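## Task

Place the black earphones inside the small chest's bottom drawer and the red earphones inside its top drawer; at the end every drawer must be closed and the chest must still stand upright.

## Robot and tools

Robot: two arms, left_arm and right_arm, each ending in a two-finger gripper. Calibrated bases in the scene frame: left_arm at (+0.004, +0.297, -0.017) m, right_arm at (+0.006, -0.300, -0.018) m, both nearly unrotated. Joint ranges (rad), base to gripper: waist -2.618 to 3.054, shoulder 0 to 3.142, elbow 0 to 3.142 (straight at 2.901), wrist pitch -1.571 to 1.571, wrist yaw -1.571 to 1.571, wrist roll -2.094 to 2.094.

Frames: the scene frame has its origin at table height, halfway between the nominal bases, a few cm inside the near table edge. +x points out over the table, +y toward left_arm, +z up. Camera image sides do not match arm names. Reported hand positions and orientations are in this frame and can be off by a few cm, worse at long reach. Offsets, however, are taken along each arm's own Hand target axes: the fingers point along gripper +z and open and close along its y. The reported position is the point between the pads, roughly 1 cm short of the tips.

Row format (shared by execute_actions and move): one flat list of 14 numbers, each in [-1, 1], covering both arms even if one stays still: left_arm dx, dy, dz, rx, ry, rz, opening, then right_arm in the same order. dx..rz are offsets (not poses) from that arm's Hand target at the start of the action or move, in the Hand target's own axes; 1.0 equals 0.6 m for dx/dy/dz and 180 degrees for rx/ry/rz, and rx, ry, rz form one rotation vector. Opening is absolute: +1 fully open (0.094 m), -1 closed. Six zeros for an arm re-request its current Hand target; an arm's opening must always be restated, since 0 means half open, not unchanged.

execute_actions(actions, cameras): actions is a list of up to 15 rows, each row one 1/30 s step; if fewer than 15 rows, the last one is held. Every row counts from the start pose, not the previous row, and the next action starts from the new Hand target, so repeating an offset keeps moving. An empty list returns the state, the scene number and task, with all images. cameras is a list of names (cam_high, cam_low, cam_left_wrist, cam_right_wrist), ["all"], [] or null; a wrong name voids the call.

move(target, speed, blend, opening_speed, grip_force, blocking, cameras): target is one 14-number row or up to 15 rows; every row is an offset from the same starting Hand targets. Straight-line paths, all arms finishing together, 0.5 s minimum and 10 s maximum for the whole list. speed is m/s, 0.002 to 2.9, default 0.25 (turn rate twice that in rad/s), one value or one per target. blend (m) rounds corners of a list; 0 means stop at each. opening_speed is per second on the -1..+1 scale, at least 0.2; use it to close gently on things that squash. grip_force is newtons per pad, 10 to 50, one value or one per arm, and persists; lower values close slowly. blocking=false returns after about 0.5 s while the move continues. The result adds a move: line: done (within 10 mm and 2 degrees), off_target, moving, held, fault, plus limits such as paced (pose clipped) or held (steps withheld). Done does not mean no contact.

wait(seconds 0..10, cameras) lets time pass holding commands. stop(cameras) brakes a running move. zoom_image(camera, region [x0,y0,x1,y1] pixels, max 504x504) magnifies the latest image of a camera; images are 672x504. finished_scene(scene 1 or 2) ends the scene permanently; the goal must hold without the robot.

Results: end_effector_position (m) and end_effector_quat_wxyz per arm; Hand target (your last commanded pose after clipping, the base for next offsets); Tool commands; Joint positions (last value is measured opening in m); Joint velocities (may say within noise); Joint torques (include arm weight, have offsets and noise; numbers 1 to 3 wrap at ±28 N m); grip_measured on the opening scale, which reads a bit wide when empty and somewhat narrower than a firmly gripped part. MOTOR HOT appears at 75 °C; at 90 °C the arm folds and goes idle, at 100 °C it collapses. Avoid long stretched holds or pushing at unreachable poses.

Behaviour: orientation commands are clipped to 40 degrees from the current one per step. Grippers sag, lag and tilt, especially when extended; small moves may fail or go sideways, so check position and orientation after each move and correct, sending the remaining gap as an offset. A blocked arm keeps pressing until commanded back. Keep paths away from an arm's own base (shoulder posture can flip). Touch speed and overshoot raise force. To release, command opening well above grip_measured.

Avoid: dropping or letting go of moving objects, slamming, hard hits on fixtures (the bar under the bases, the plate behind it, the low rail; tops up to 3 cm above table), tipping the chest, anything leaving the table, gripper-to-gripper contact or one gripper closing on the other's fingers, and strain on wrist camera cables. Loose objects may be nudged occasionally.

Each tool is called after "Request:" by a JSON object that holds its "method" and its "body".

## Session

Request:
{"method": "execute_actions", "body": {"actions": []}}

Scene clock: 0.00 s.
left_arm: end_effector_position=(+0.2352, +0.1609, +0.1677) grip_measured=+1.000 end_effector_quat_wxyz=(+0.474, -0.003, +0.848, -0.238) | right_arm: end_effector_position=(+0.2402, -0.2697, +0.1659) grip_measured=+1.000 end_effector_quat_wxyz=(+0.494, +0.140, +0.858, +0.027)
Joint positions: left_arm=[-0.579 0.582 0.478 -0.364 -0.119 -0.541 0.094] | right_arm=[0.573 0.543 0.572 -0.669 0.604 0.588 0.094]
Joint velocities: within noise
Joint torques (N m): no reading
Heat: left arm: 29 °C; right arm: 26 °C.
Hand target: left_arm +0.2357, +0.1609, +0.1717; +0.477, -0.003, +0.846, -0.239 | right_arm +0.2409, -0.2691, +0.1700; +0.497, +0.141, +0.856, +0.031
Tool commands: left_gripper/opening=+1.0 right_gripper/opening=+1.0

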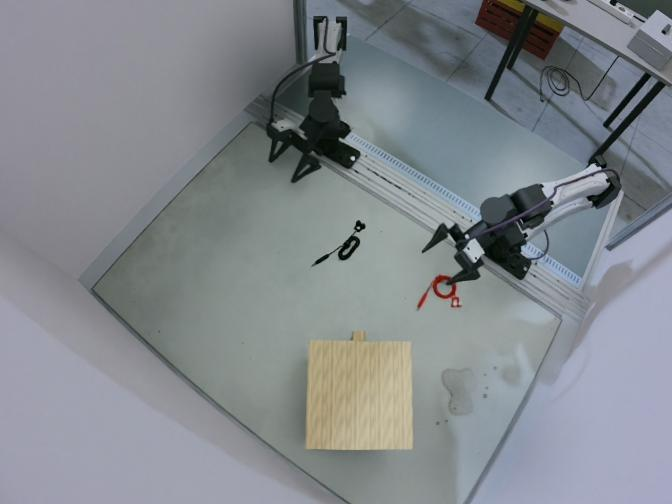

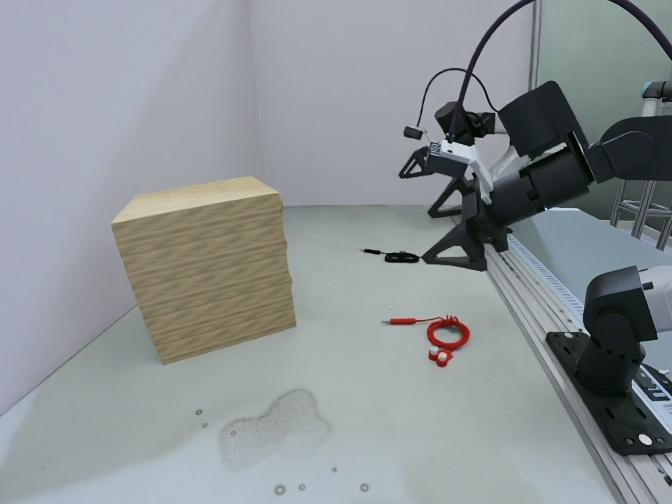

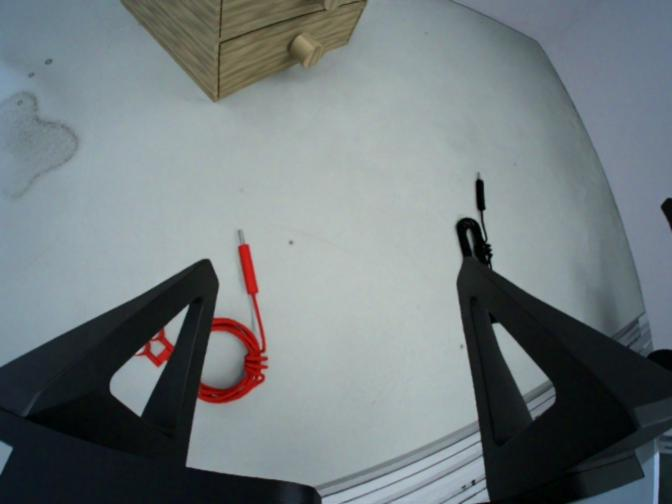

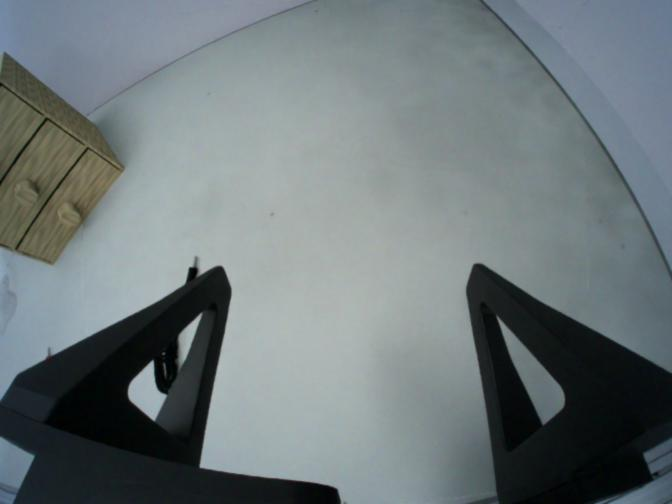

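Request:
{"method": "move", "body": {"target": [0.056,0.126,-0.061,-0.16,0.32,0.002,1,-0.046,0.475,0.2257,-0.2015,-0.033,-0.161,1], "speed": 0.35, "cameras": ["all"]}}

Scene clock: 23.77 s.
left_arm: end_effector_position=(+0.2035, +0.2305, +0.1256) grip_measured=+1.000 end_effector_quat_wxyz=(+0.003, -0.003, +1.000, -0.010) | right_arm: end_effector_position=(+0.4224, -0.0227, +0.1644) grip_measured=+1.000 end_effector_quat_wxyz=(+0.534, -0.230, +0.799, +0.152)
Joint positions: left_arm=[-0.273 1.346 1.171 -1.398 0.027 -0.301 0.094] | right_arm=[0.61 1.645 0.999 0.254 0.077 -0.008 0.094]
Joint torques (N m): left_arm=[0.69 -3.06 8.5 0.14 -0.26 0.1] | right_arm=[-0.58 -6.05 11.25 2.18 -0.19 -0.16]
Heat: left arm: 34 °C; right arm: 30 °C.
Hand target: left_arm +0.2046, +0.2347, +0.1297; +0.000, +0.000, +1.000, -0.001 | right_arm +0.4301, -0.0153, +0.1799; +0.550, -0.233, +0.786, +0.162
Off the commanded pose: left_arm 0.006 m, 1 deg | right_arm 0.019 m, 3 deg.
move: off_target (right_arm)

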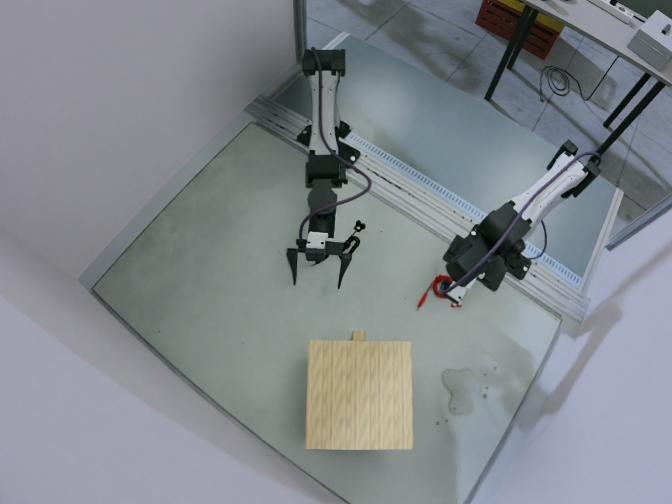

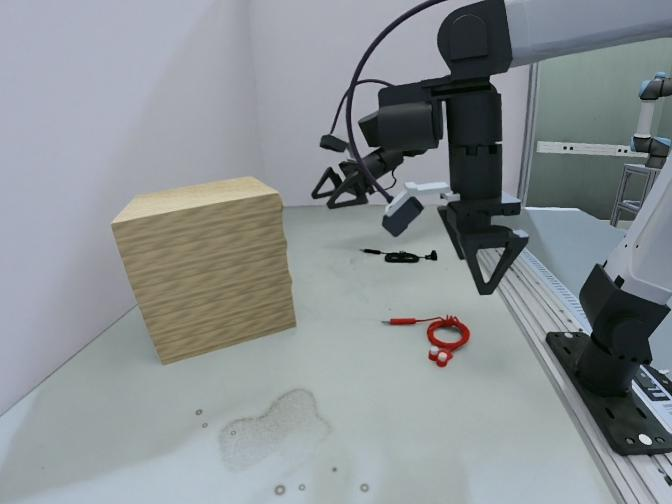

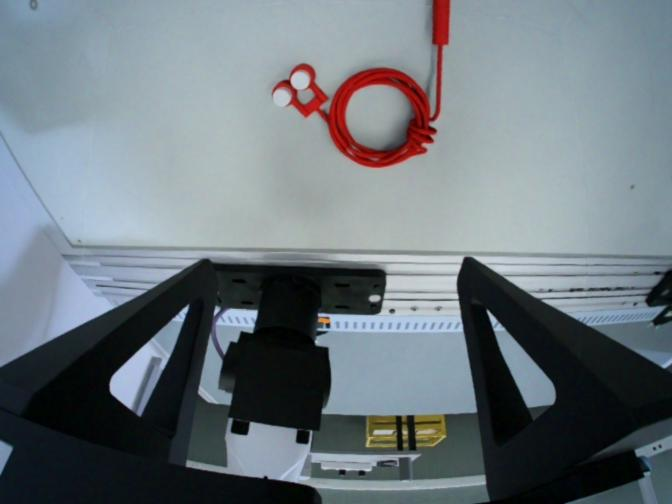

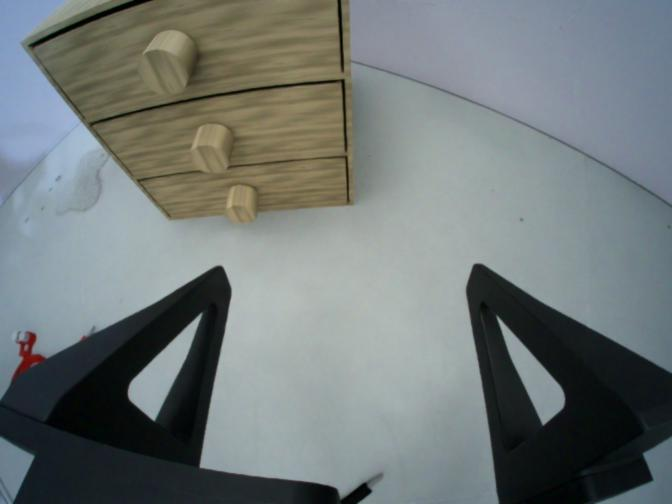

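Request:
{"method": "move", "body": {"target": [-0.035,-0.052,0.125,0,0,0.5,0.8,-0.040,0.178,0.111,-0.026,0,-0.0095,0.7], "speed": 0.35, "cameras": ["cam_left_wrist","cam_right_wrist","cam_high"]}}

Scene clock: 44.00 s.
left_arm: end_effector_position=(+0.2287, +0.2013, +0.0601) grip_measured=+0.803 end_effector_quat_wxyz=(+0.013, +0.700, +0.714, +0.000) | right_arm: end_effector_position=(+0.4289, +0.1056, +0.1707) grip_measured=+0.702 end_effector_quat_wxyz=(+0.536, -0.272, +0.778, +0.184)
Joint positions: left_arm=[-0.363 1.48 1.022 -1.1 0.021 1.164 0.085] | right_arm=[0.805 1.956 1.38 0.202 0.156 0.019 0.08]
Joint torques (N m): left_arm=[-0.36 -3.9 5.44 0.32 -0.06 0.12] | right_arm=[0.59 -8.31 11.34 1.91 0.12 0.08]
Heat: left arm: 34 °C; right arm: 33 °C.
Hand target: left_arm +0.2255, +0.2034, +0.0547; +0.000, +0.707, +0.707, +0.000 | right_arm +0.4314, +0.1128, +0.1796; +0.542, -0.266, +0.775, +0.186
Off the commanded pose: left_arm 0.007 m, 2 deg | right_arm 0.012 m, 1 deg.
move: off_target (right_arm)
Images, in order (width x height): cam_high 672x504, cam_left_wrist 672x504, cam_right_wrist 672x504.

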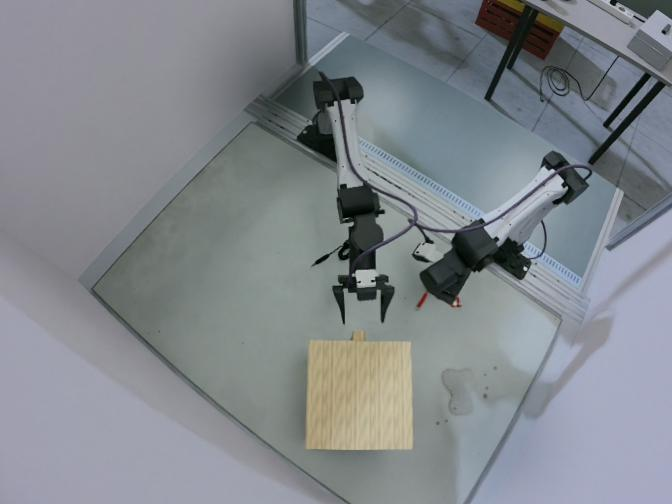

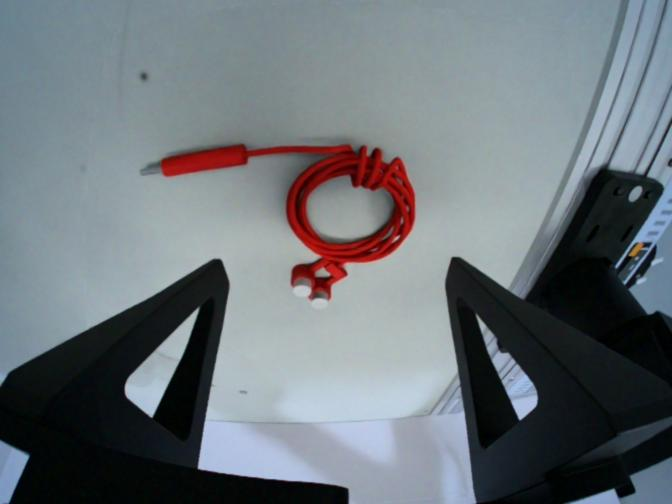

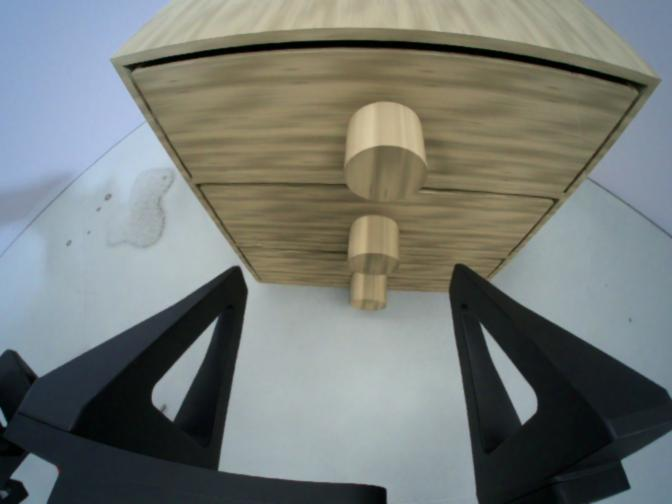

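Request:
{"method": "move", "body": {"target": [[0,-0.012,0,0,0,0,0.8,-0.041,-0.024,0.010,0,0,0,0.7],[0,-0.012,0.0845,0,0,0,0.8,-0.063,-0.024,0.0725,0,0,0,0.7],[0,-0.012,0.0845,0,0,0,-1,-0.063,-0.024,0.0725,0,0,0,-0.6],[0,-0.012,0.0845,0,0,0,-1,-0.0067,-0.024,-0.084,0,0,0,-0.6]], "speed": 0.1, "opening_speed": 1.0, "grip_force": [45, 50], "cameras": ["cam_left_wrist","cam_right_wrist","cam_high","cam_low"]}}

Scene clock: 57.07 s.
left_arm: end_effector_position=(+0.2311, +0.2022, +0.0130) grip_measured=-0.869 end_effector_quat_wxyz=(+0.023, +0.704, +0.710, +0.017) | right_arm: end_effector_position=(+0.4104, +0.0728, +0.1859) grip_measured=-0.423 end_effector_quat_wxyz=(+0.529, -0.270, +0.784, +0.179)
Joint positions: left_arm=[-0.376 1.516 0.856 -0.867 -0.004 1.165 0.006] | right_arm=[0.787 1.808 1.266 0.149 0.146 0.018 0.027]
Joint torques (N m): left_arm=[-0.42 -3.32 4.56 0.21 0.22 -0.01] | right_arm=[0.72 -10.81 6.99 2.19 0.06 0.04]
Heat: left arm: 34 °C; right arm: 34 °C.
Hand target: left_arm +0.2184, +0.2033, +0.0040; +0.000, +0.707, +0.707, +0.000 | right_arm +0.4040, +0.0732, +0.2005; +0.542, -0.266, +0.775, +0.186
Off the commanded pose: left_arm 0.016 m, 3 deg | right_arm 0.016 m, 2 deg.
grip_force (N): 45, 50
move: off_target (left_arm, right_arm); target 3's new opening was sent with right_arm's hand 0.013 m and 2 deg from that target

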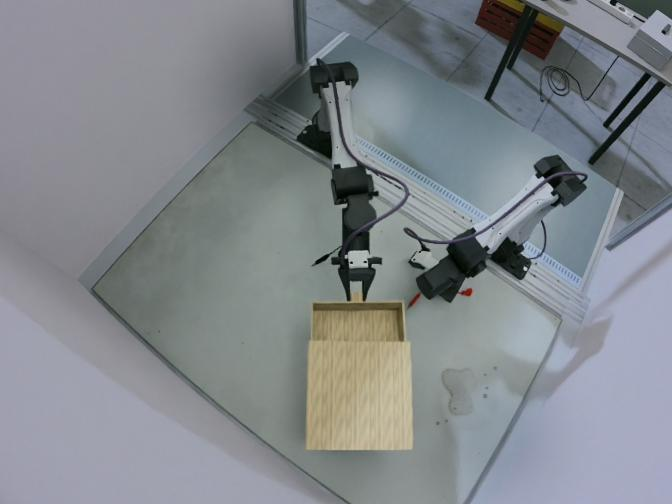

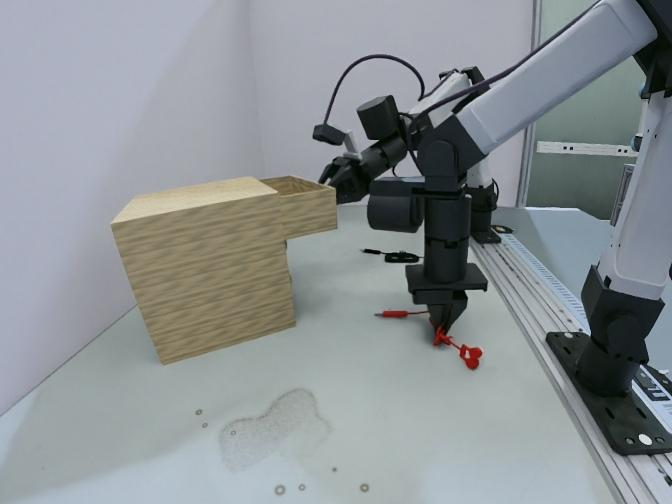

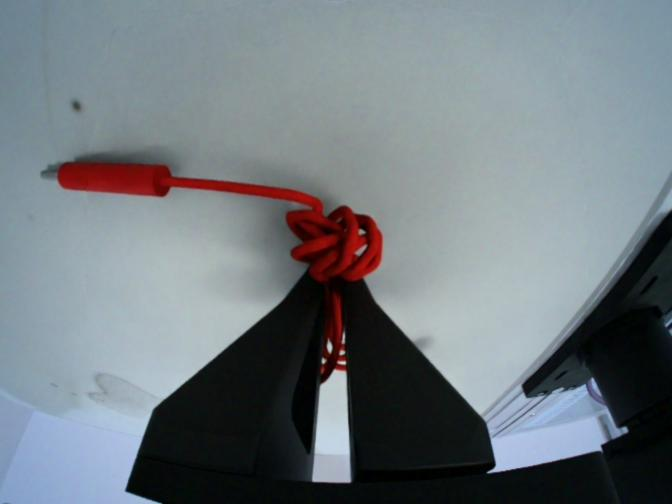

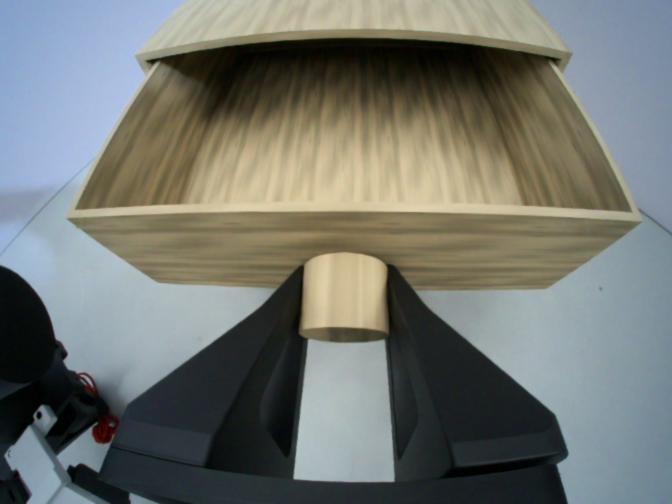

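Request:
{"method": "move", "body": {"target": [[0,0,-0.1,0,0,0,-1,0,0,0,0,0,0,0.3],[0,0,-0.5,0,0,0,-1,0.0456,0,-0.125,0,0,0,0.3],[-0.147,0.406,-0.56,-0.083,-0.121,-0.376,-1,0.0456,0,-0.125,0,0,0,0.3]], "speed": [0.15,0.25,0.3], "blend": [0,0.04,0], "cameras": ["all"]}}

Scene clock: 69.10 s.
left_arm: end_effector_position=(+0.4569, +0.1162, +0.3378) grip_measured=-0.871 end_effector_quat_wxyz=(+0.363, +0.178, +0.912, -0.073) | right_arm: end_effector_position=(+0.3454, +0.0258, +0.1947) grip_measured=+0.298 end_effector_quat_wxyz=(+0.535, -0.272, +0.779, +0.183)
Joint positions: left_arm=[-0.342 2.172 2.844 -1.497 0.026 0.007 0.006] | right_arm=[0.829 1.503 0.955 0.171 0.18 0.028 0.061]
Joint torques (N m): left_arm=[-0.21 -8.57 7.17 1.57 -0.18 -0.11] | right_arm=[0.39 -7.6 6.98 2.11 0.06 0.09]
Heat: left arm: 34 °C; right arm: 34 °C.
Hand target: left_arm +0.4620, +0.1154, +0.3399; +0.212, +0.180, +0.960, -0.040 | right_arm +0.3411, +0.0241, +0.2007; +0.543, -0.266, +0.775, +0.186
Off the commanded pose: left_arm 0.006 m, 19 deg | right_arm 0.007 m, 1 deg.
elbow stopped short (left arm): the move would have taken joint 3 (elbow) straighter than the controller allows.
grip_force (N): 45, 50
move: off_target (left_arm)

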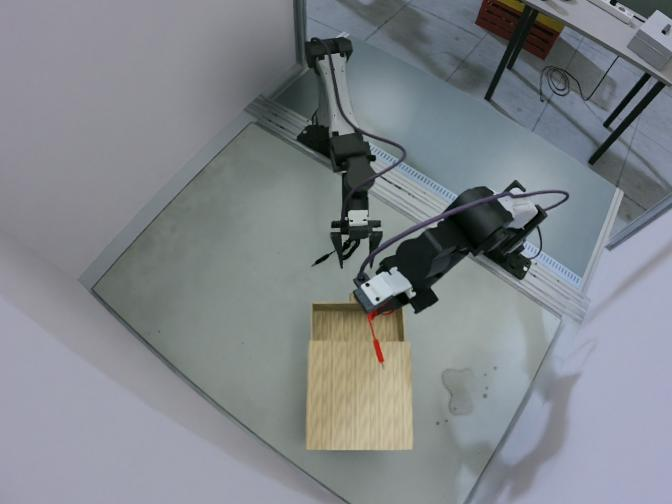

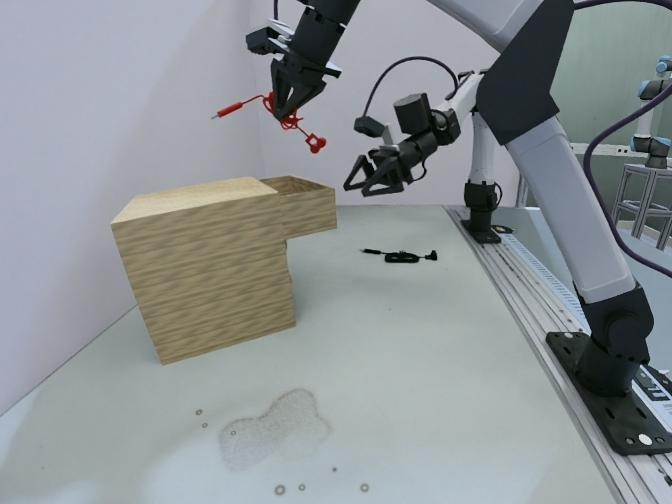

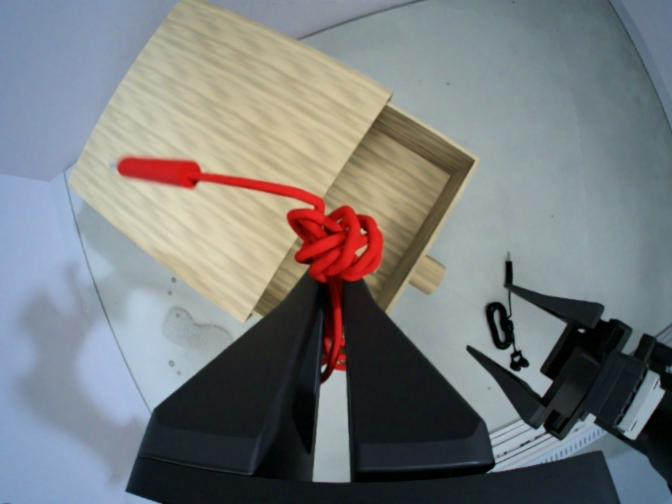

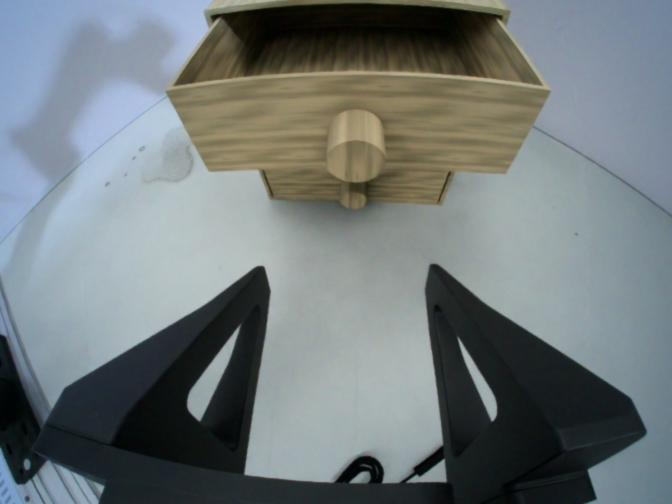

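Request:
{"method": "move", "body": {"target": [[-0.057,-0.085,0.0265,0,0,-0.328,-1,0,0,0,0,0,0,0.3],[-0.015,-0.085,0.117,0,0,-0.328,-1,0,0,0,0,0,0,0.3]], "speed": [0.35,0.2], "blend": [0.01,0], "cameras": ["all"]}}

Scene clock: 77.63 s.
left_arm: end_effector_position=(+0.4796, +0.0544, +0.2823) grip_measured=-0.871 end_effector_quat_wxyz=(+0.262, -0.296, +0.891, -0.224) | right_arm: end_effector_position=(+0.3454, +0.0258, +0.1947) grip_measured=+0.298 end_effector_quat_wxyz=(+0.535, -0.272, +0.779, +0.183)
Joint positions: left_arm=[-0.461 2.317 2.851 -1.414 -0.053 -1.109 0.006] | right_arm=[0.829 1.503 0.955 0.171 0.18 0.028 0.061]
Joint torques (N m): left_arm=[0.36 -10.52 7.12 1.22 -0.03 -0.11] | right_arm=[0.51 -7.46 7.04 2.1 0.13 0.05]
Heat: left arm: 34 °C; right arm: 35 °C.
Hand target: left_arm +0.4787, +0.0544, +0.2802; +0.165, -0.317, +0.924, -0.139 | right_arm +0.3411, +0.0241, +0.2007; +0.543, -0.266, +0.775, +0.186
Off the commanded pose: left_arm 0.002 m, 16 deg | right_arm 0.008 m, 1 deg.
elbow stopped short (left arm): the move would have taken joint 3 (elbow) straighter than the controller allows.
grip_force (N): 45, 50
move: off_target (left_arm)

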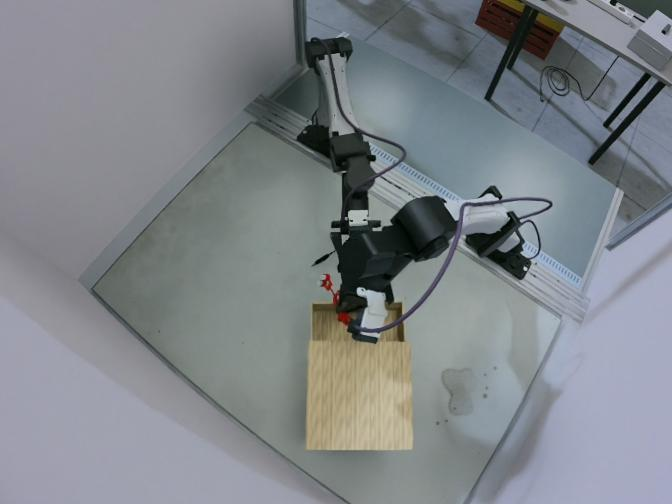

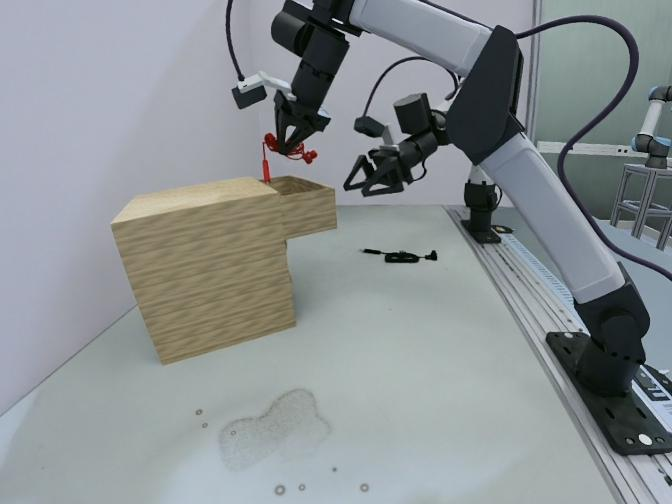

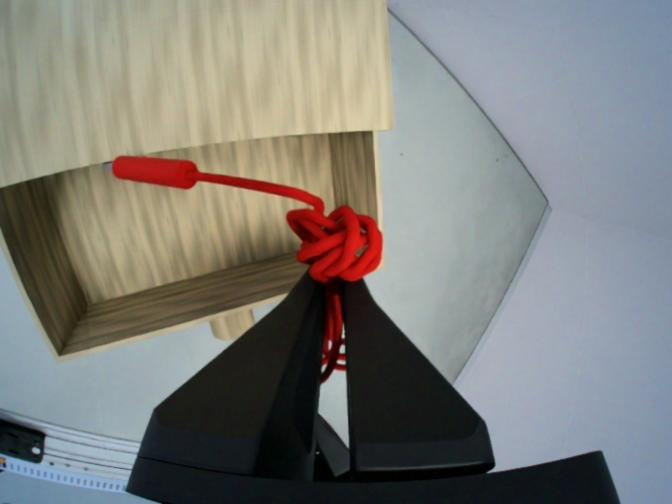

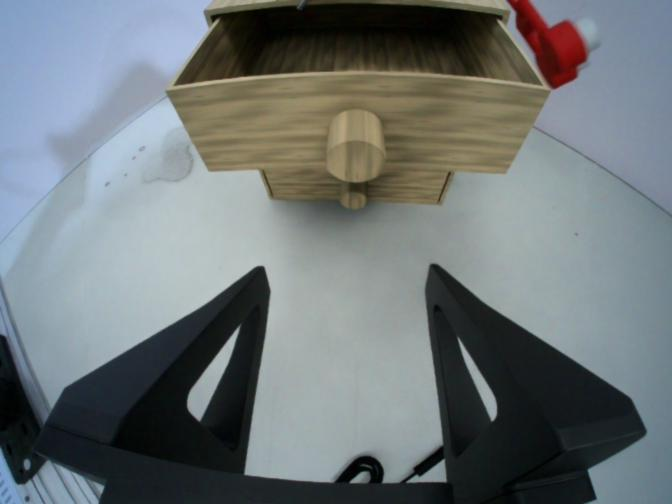

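Request:
{"method": "move", "body": {"target": [[-0.091,0.035,0.008,0,0,0,-1,0,0,0,0,0,0,0.3],[-0.076,0.059,0.068,0,0,0,-1,0,0,0,0,0,0,0.3]], "speed": [0.2,0.15], "blend": [0.01,0], "cameras": ["all"]}}

Scene clock: 87.17 s.
left_arm: end_effector_position=(+0.5114, +0.1050, +0.2447) grip_measured=-0.871 end_effector_quat_wxyz=(+0.236, -0.316, +0.898, -0.193) | right_arm: end_effector_position=(+0.3454, +0.0258, +0.1947) grip_measured=+0.298 end_effector_quat_wxyz=(+0.535, -0.272, +0.779, +0.183)
Joint positions: left_arm=[-0.335 2.386 2.852 -1.428 0.003 -1.038 0.006] | right_arm=[0.829 1.503 0.955 0.171 0.18 0.028 0.061]
Joint torques (N m): left_arm=[0.21 -10.88 7.17 1.09 0.04 0.17] | right_arm=[0.27 -7.71 7.01 2.16 0.1 0.06]
Heat: left arm: 35 °C; right arm: 36 °C.
Hand target: left_arm +0.5096, +0.1038, +0.2402; +0.165, -0.317, +0.924, -0.139 | right_arm +0.3411, +0.0241, +0.2007; +0.543, -0.266, +0.775, +0.186
Off the commanded pose: left_arm 0.005 m, 11 deg | right_arm 0.008 m, 1 deg.
elbow stopped short (left arm): the move would have taken joint 3 (elbow) straighter than the controller allows.
grip_force (N): 45, 50
move: off_target (left_arm)

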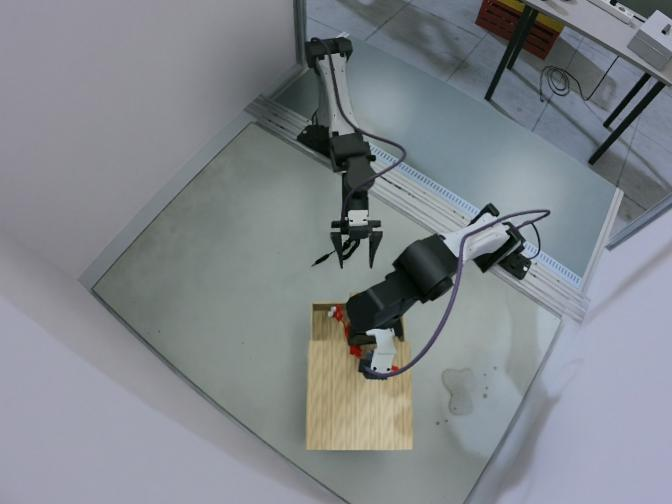

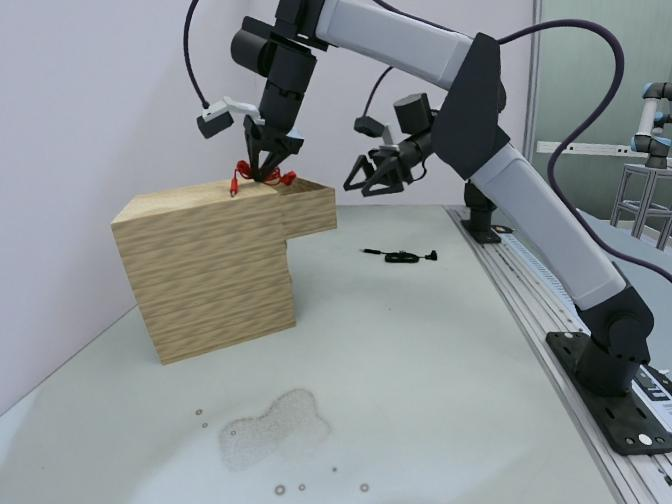

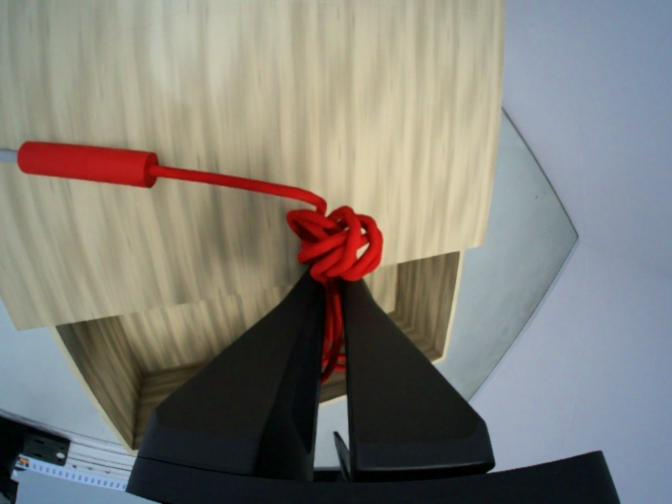

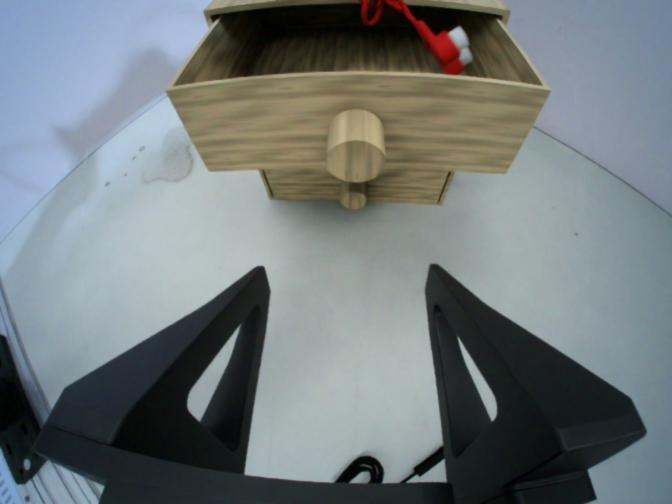

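Request:
{"method": "move", "body": {"target": [[0.0335,-0.0137,-0.039,0,0,-0.25,-1,0,0,0,0,0,0,0.3],[0.053,0.019,0.044,0,0,-0.25,-1,0,0,0,0,0,0,0.3]], "speed": [0.25,0.15], "cameras": ["all"]}}

Scene clock: 95.80 s.
left_arm: end_effector_position=(+0.4908, +0.0876, +0.2123) grip_measured=-0.872 end_effector_quat_wxyz=(+0.111, -0.636, +0.732, -0.218) | right_arm: end_effector_position=(+0.3454, +0.0258, +0.1947) grip_measured=+0.298 end_effector_quat_wxyz=(+0.535, -0.272, +0.779, +0.183)
Joint positions: left_arm=[-0.38 2.427 2.852 -1.514 0.001 -1.836 0.006] | right_arm=[0.829 1.503 0.955 0.171 0.18 0.028 0.061]
Joint torques (N m): left_arm=[-0.06 -10.51 6.95 0.92 -0.19 -0.16] | right_arm=[0.31 -7.87 6.98 2.09 0.07 0.12]
Heat: left arm: 35 °C; right arm: 37 °C.
Hand target: left_arm +0.4901, +0.0883, +0.2052; +0.099, -0.646, +0.732, -0.192 | right_arm +0.3411, +0.0241, +0.2007; +0.543, -0.266, +0.775, +0.186
Off the commanded pose: left_arm 0.007 m, 4 deg | right_arm 0.008 m, 1 deg.
elbow stopped short (left arm): the move would have taken joint 3 (elbow) straighter than the controller allows.
grip_force (N): 45, 50
move: off_target (left_arm)

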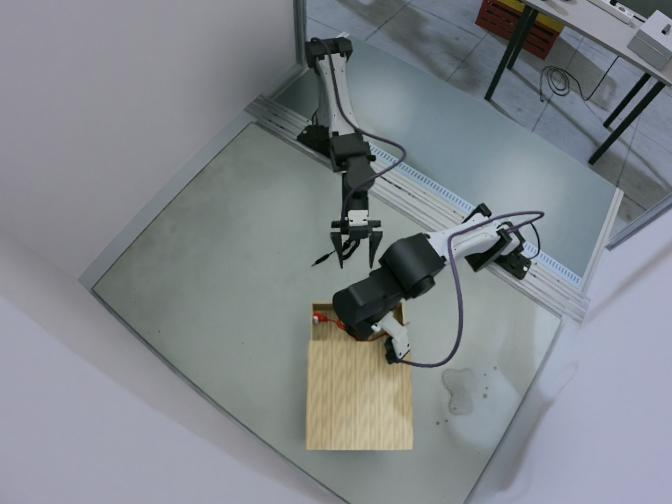

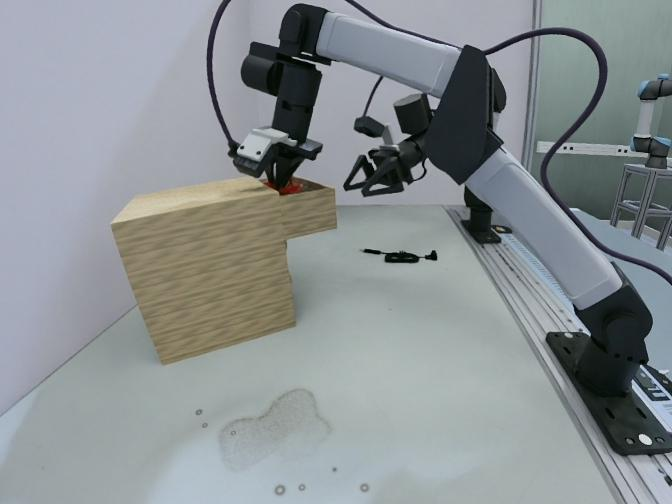

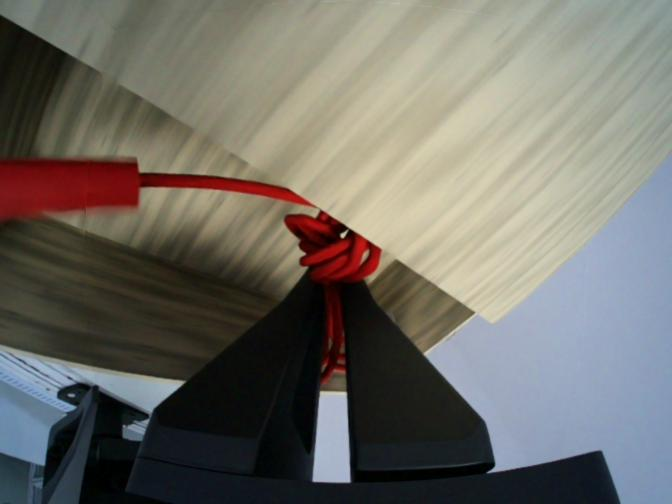

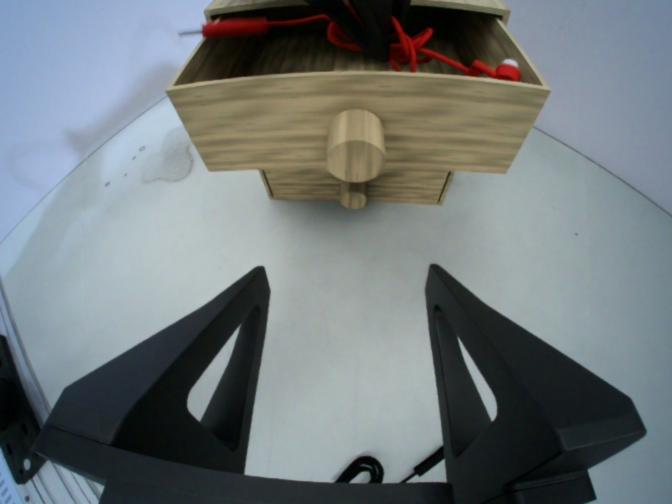

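Request:
{"method": "move", "body": {"target": [[0.0235,-0.004,0.004,0,0,-0.055,-1,0,0,0,0,0,0,0.3],[0.017,0.02,0.057,0,0,-0.055,-1,0,0,0,0,0,0,0.3]], "speed": [0.15,0.1], "cameras": ["cam_high","cam_low","cam_left_wrist","cam_right_wrist"]}}

Request:
{"method": "zoom_image", "body": {"camera": "cam_right_wrist", "region": [150, 0, 560, 200]}}

Scene clock: 102.90 s.
left_arm: end_effector_position=(+0.4896, +0.0805, +0.1883) grip_measured=-0.872 end_effector_quat_wxyz=(-0.108, +0.701, -0.676, +0.198) | right_arm: end_effector_position=(+0.3454, +0.0258, +0.1947) grip_measured=+0.298 end_effector_quat_wxyz=(+0.535, -0.272, +0.779, +0.183)
Joint positions: left_arm=[-0.415 2.389 2.686 -1.431 -0.064 -2.031 0.006] | right_arm=[0.829 1.503 0.955 0.171 0.18 0.028 0.061]
Joint torques (N m): left_arm=[0.64 -10.73 3.26 1.19 0.39 -0.2] | right_arm=[0.57 -7.53 6.86 2.09 0.08 0.02]
Heat: left arm: 34 °C; right arm: 37 °C.
Hand target: left_arm +0.4912, +0.0742, +0.1704; -0.082, +0.707, -0.674, +0.199 | right_arm +0.3411, +0.0241, +0.2007; +0.543, -0.266, +0.775, +0.186
Off the commanded pose: left_arm 0.019 m, 3 deg | right_arm 0.008 m, 1 deg.
elbow stopped short (left arm): the move would have taken joint 3 (elbow) straighter than the controller allows.
grip_force (N): 45, 50
move: off_target (left_arm)

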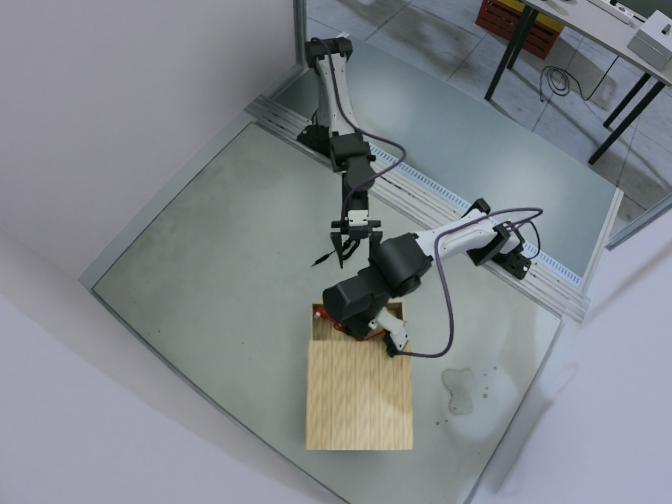

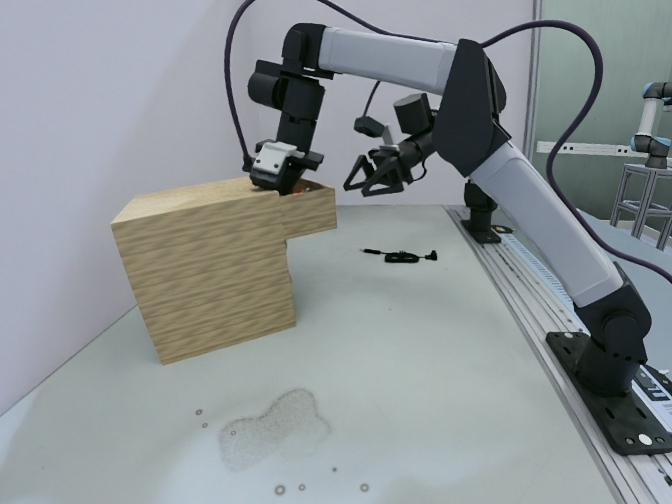

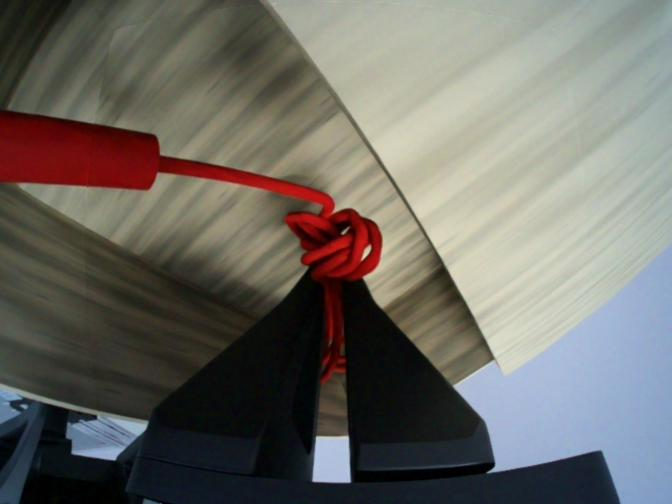

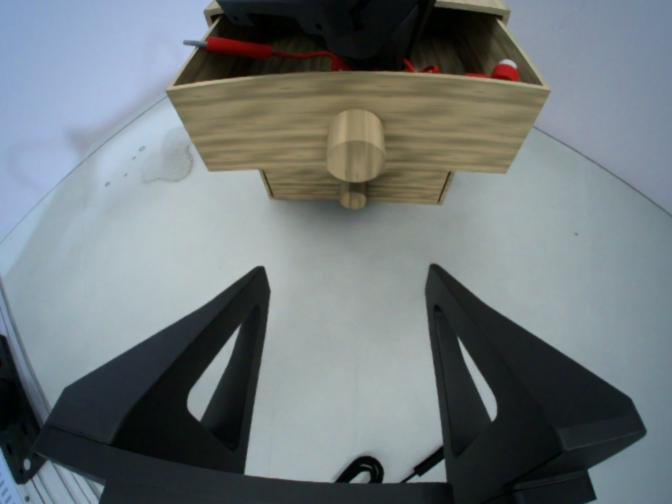

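Scaled by 1.229 from the camera's 672x504 image, which has a finer 960x720 frame.

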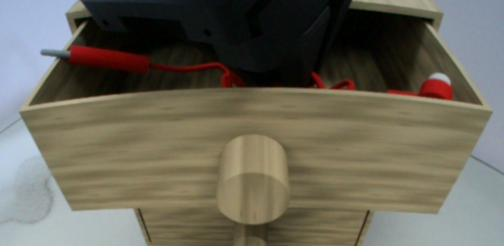

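Request:
{"method": "move", "body": {"target": [[0.027,-0.025,0.013,0,0,0,-1,0,0,0,0,0,0,0.3]], "speed": 0.06, "cameras": ["cam_left_wrist","cam_right_wrist"]}}

Request:
{"method": "zoom_image", "body": {"camera": "cam_right_wrist", "region": [150, 0, 560, 200]}}

Scene clock: 106.30 s.
left_arm: end_effector_position=(+0.5061, +0.0717, +0.1960) grip_measured=-0.872 end_effector_quat_wxyz=(-0.120, +0.699, -0.667, +0.229) | right_arm: end_effector_position=(+0.3454, +0.0258, +0.1947) grip_measured=+0.298 end_effector_quat_wxyz=(+0.535, -0.272, +0.779, +0.183)
Joint positions: left_arm=[-0.418 2.479 2.861 -1.448 -0.07 -2.043 0.006] | right_arm=[0.829 1.503 0.955 0.171 0.18 0.028 0.061]
Joint torques (N m): left_arm=[-0.57 -8.27 6.48 1.15 0.37 -0.19] | right_arm=[0.57 -7.69 6.98 2.06 0.15 0.06]
Heat: left arm: 35 °C; right arm: 37 °C.
Hand target: left_arm +0.5082, +0.0583, +0.1718; -0.082, +0.707, -0.674, +0.199 | right_arm +0.3411, +0.0241, +0.2007; +0.543, -0.266, +0.775, +0.186
Off the commanded pose: left_arm 0.028 m, 6 deg | right_arm 0.008 m, 1 deg.
elbow stopped short (left arm): the move would have taken joint 3 (elbow) straighter than the controller allows.
grip_force (N): 45, 50
move: off_target (left_arm)
Images, in order (width x height): cam_left_wrist 672x504, cam_right_wrist 672x504.

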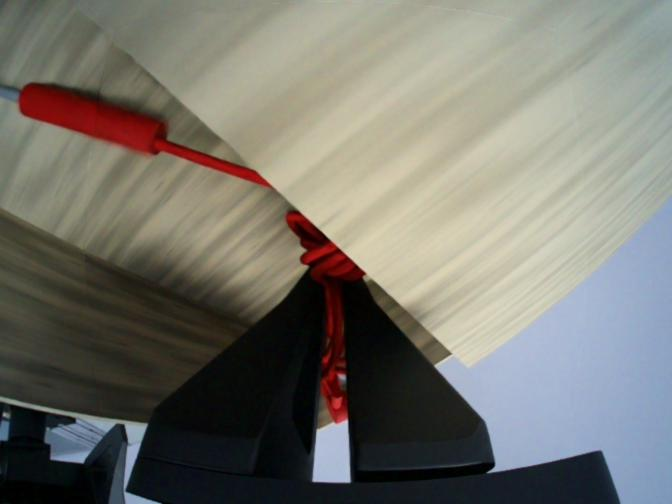

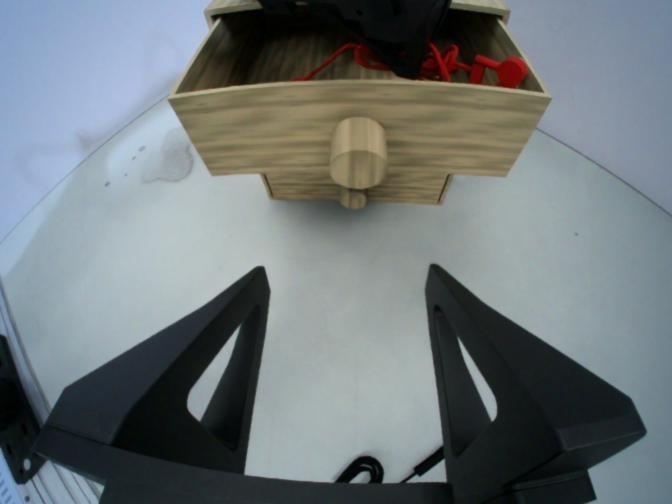

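Scaled by 1.229 from the camera's 672x504 image, which has a finer 960x720 frame.

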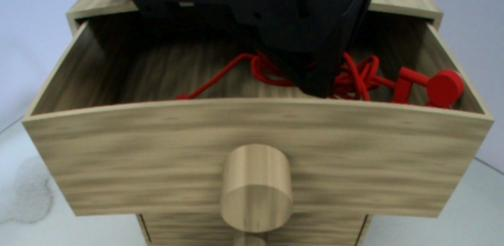

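Request:
{"method": "move", "body": {"target": [[-0.0147,0.0243,-0.024,0,0,0,-1,0,0,0,0,0,0,0.3]], "speed": 0.06, "cameras": ["cam_left_wrist","cam_right_wrist"]}}

Request:
{"method": "zoom_image", "body": {"camera": "cam_right_wrist", "region": [150, 0, 560, 200]}}

Scene clock: 112.73 s.
left_arm: end_effector_position=(+0.5052, +0.0722, +0.1954) grip_measured=-0.872 end_effector_quat_wxyz=(-0.119, +0.700, -0.667, +0.226) | right_arm: end_effector_position=(+0.3454, +0.0258, +0.1947) grip_measured=+0.298 end_effector_quat_wxyz=(+0.535, -0.272, +0.779, +0.183)
Joint positions: left_arm=[-0.418 2.479 2.861 -1.453 -0.07 -2.043 0.006] | right_arm=[0.829 1.503 0.955 0.171 0.18 0.028 0.061]
Joint torques (N m): left_arm=[-0.4 -12.38 3.55 0.64 0.38 -0.21] | right_arm=[0.4 -7.6 6.87 2.13 0.05 0.11]
Heat: left arm: 36 °C; right arm: 38 °C.
Hand target: left_arm +0.4891, +0.0680, +0.1778; -0.082, +0.707, -0.674, +0.199 | right_arm +0.3411, +0.0241, +0.2007; +0.543, -0.266, +0.775, +0.186
Off the commanded pose: left_arm 0.024 m, 5 deg | right_arm 0.008 m, 1 deg.
grip_force (N): 45, 50
move: off_target (left_arm)
Images, in order (width x height): cam_left_wrist 672x504, cam_right_wrist 672x504.

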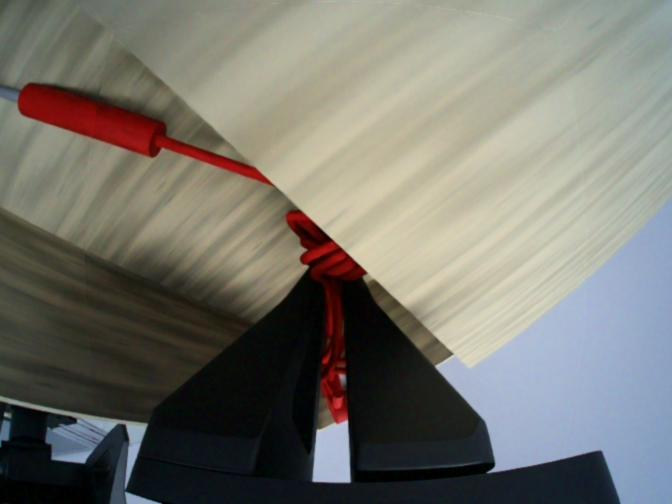

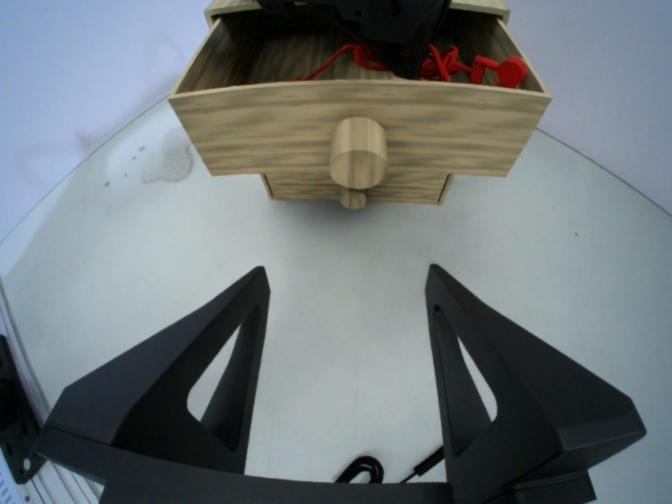

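Scaled by 1.229 from the camera's 672x504 image, which has a finer 960x720 frame.

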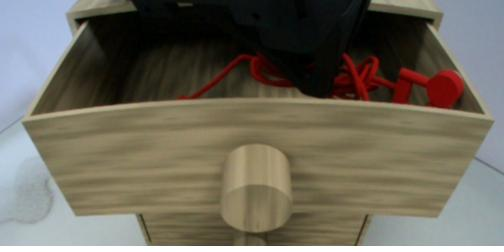

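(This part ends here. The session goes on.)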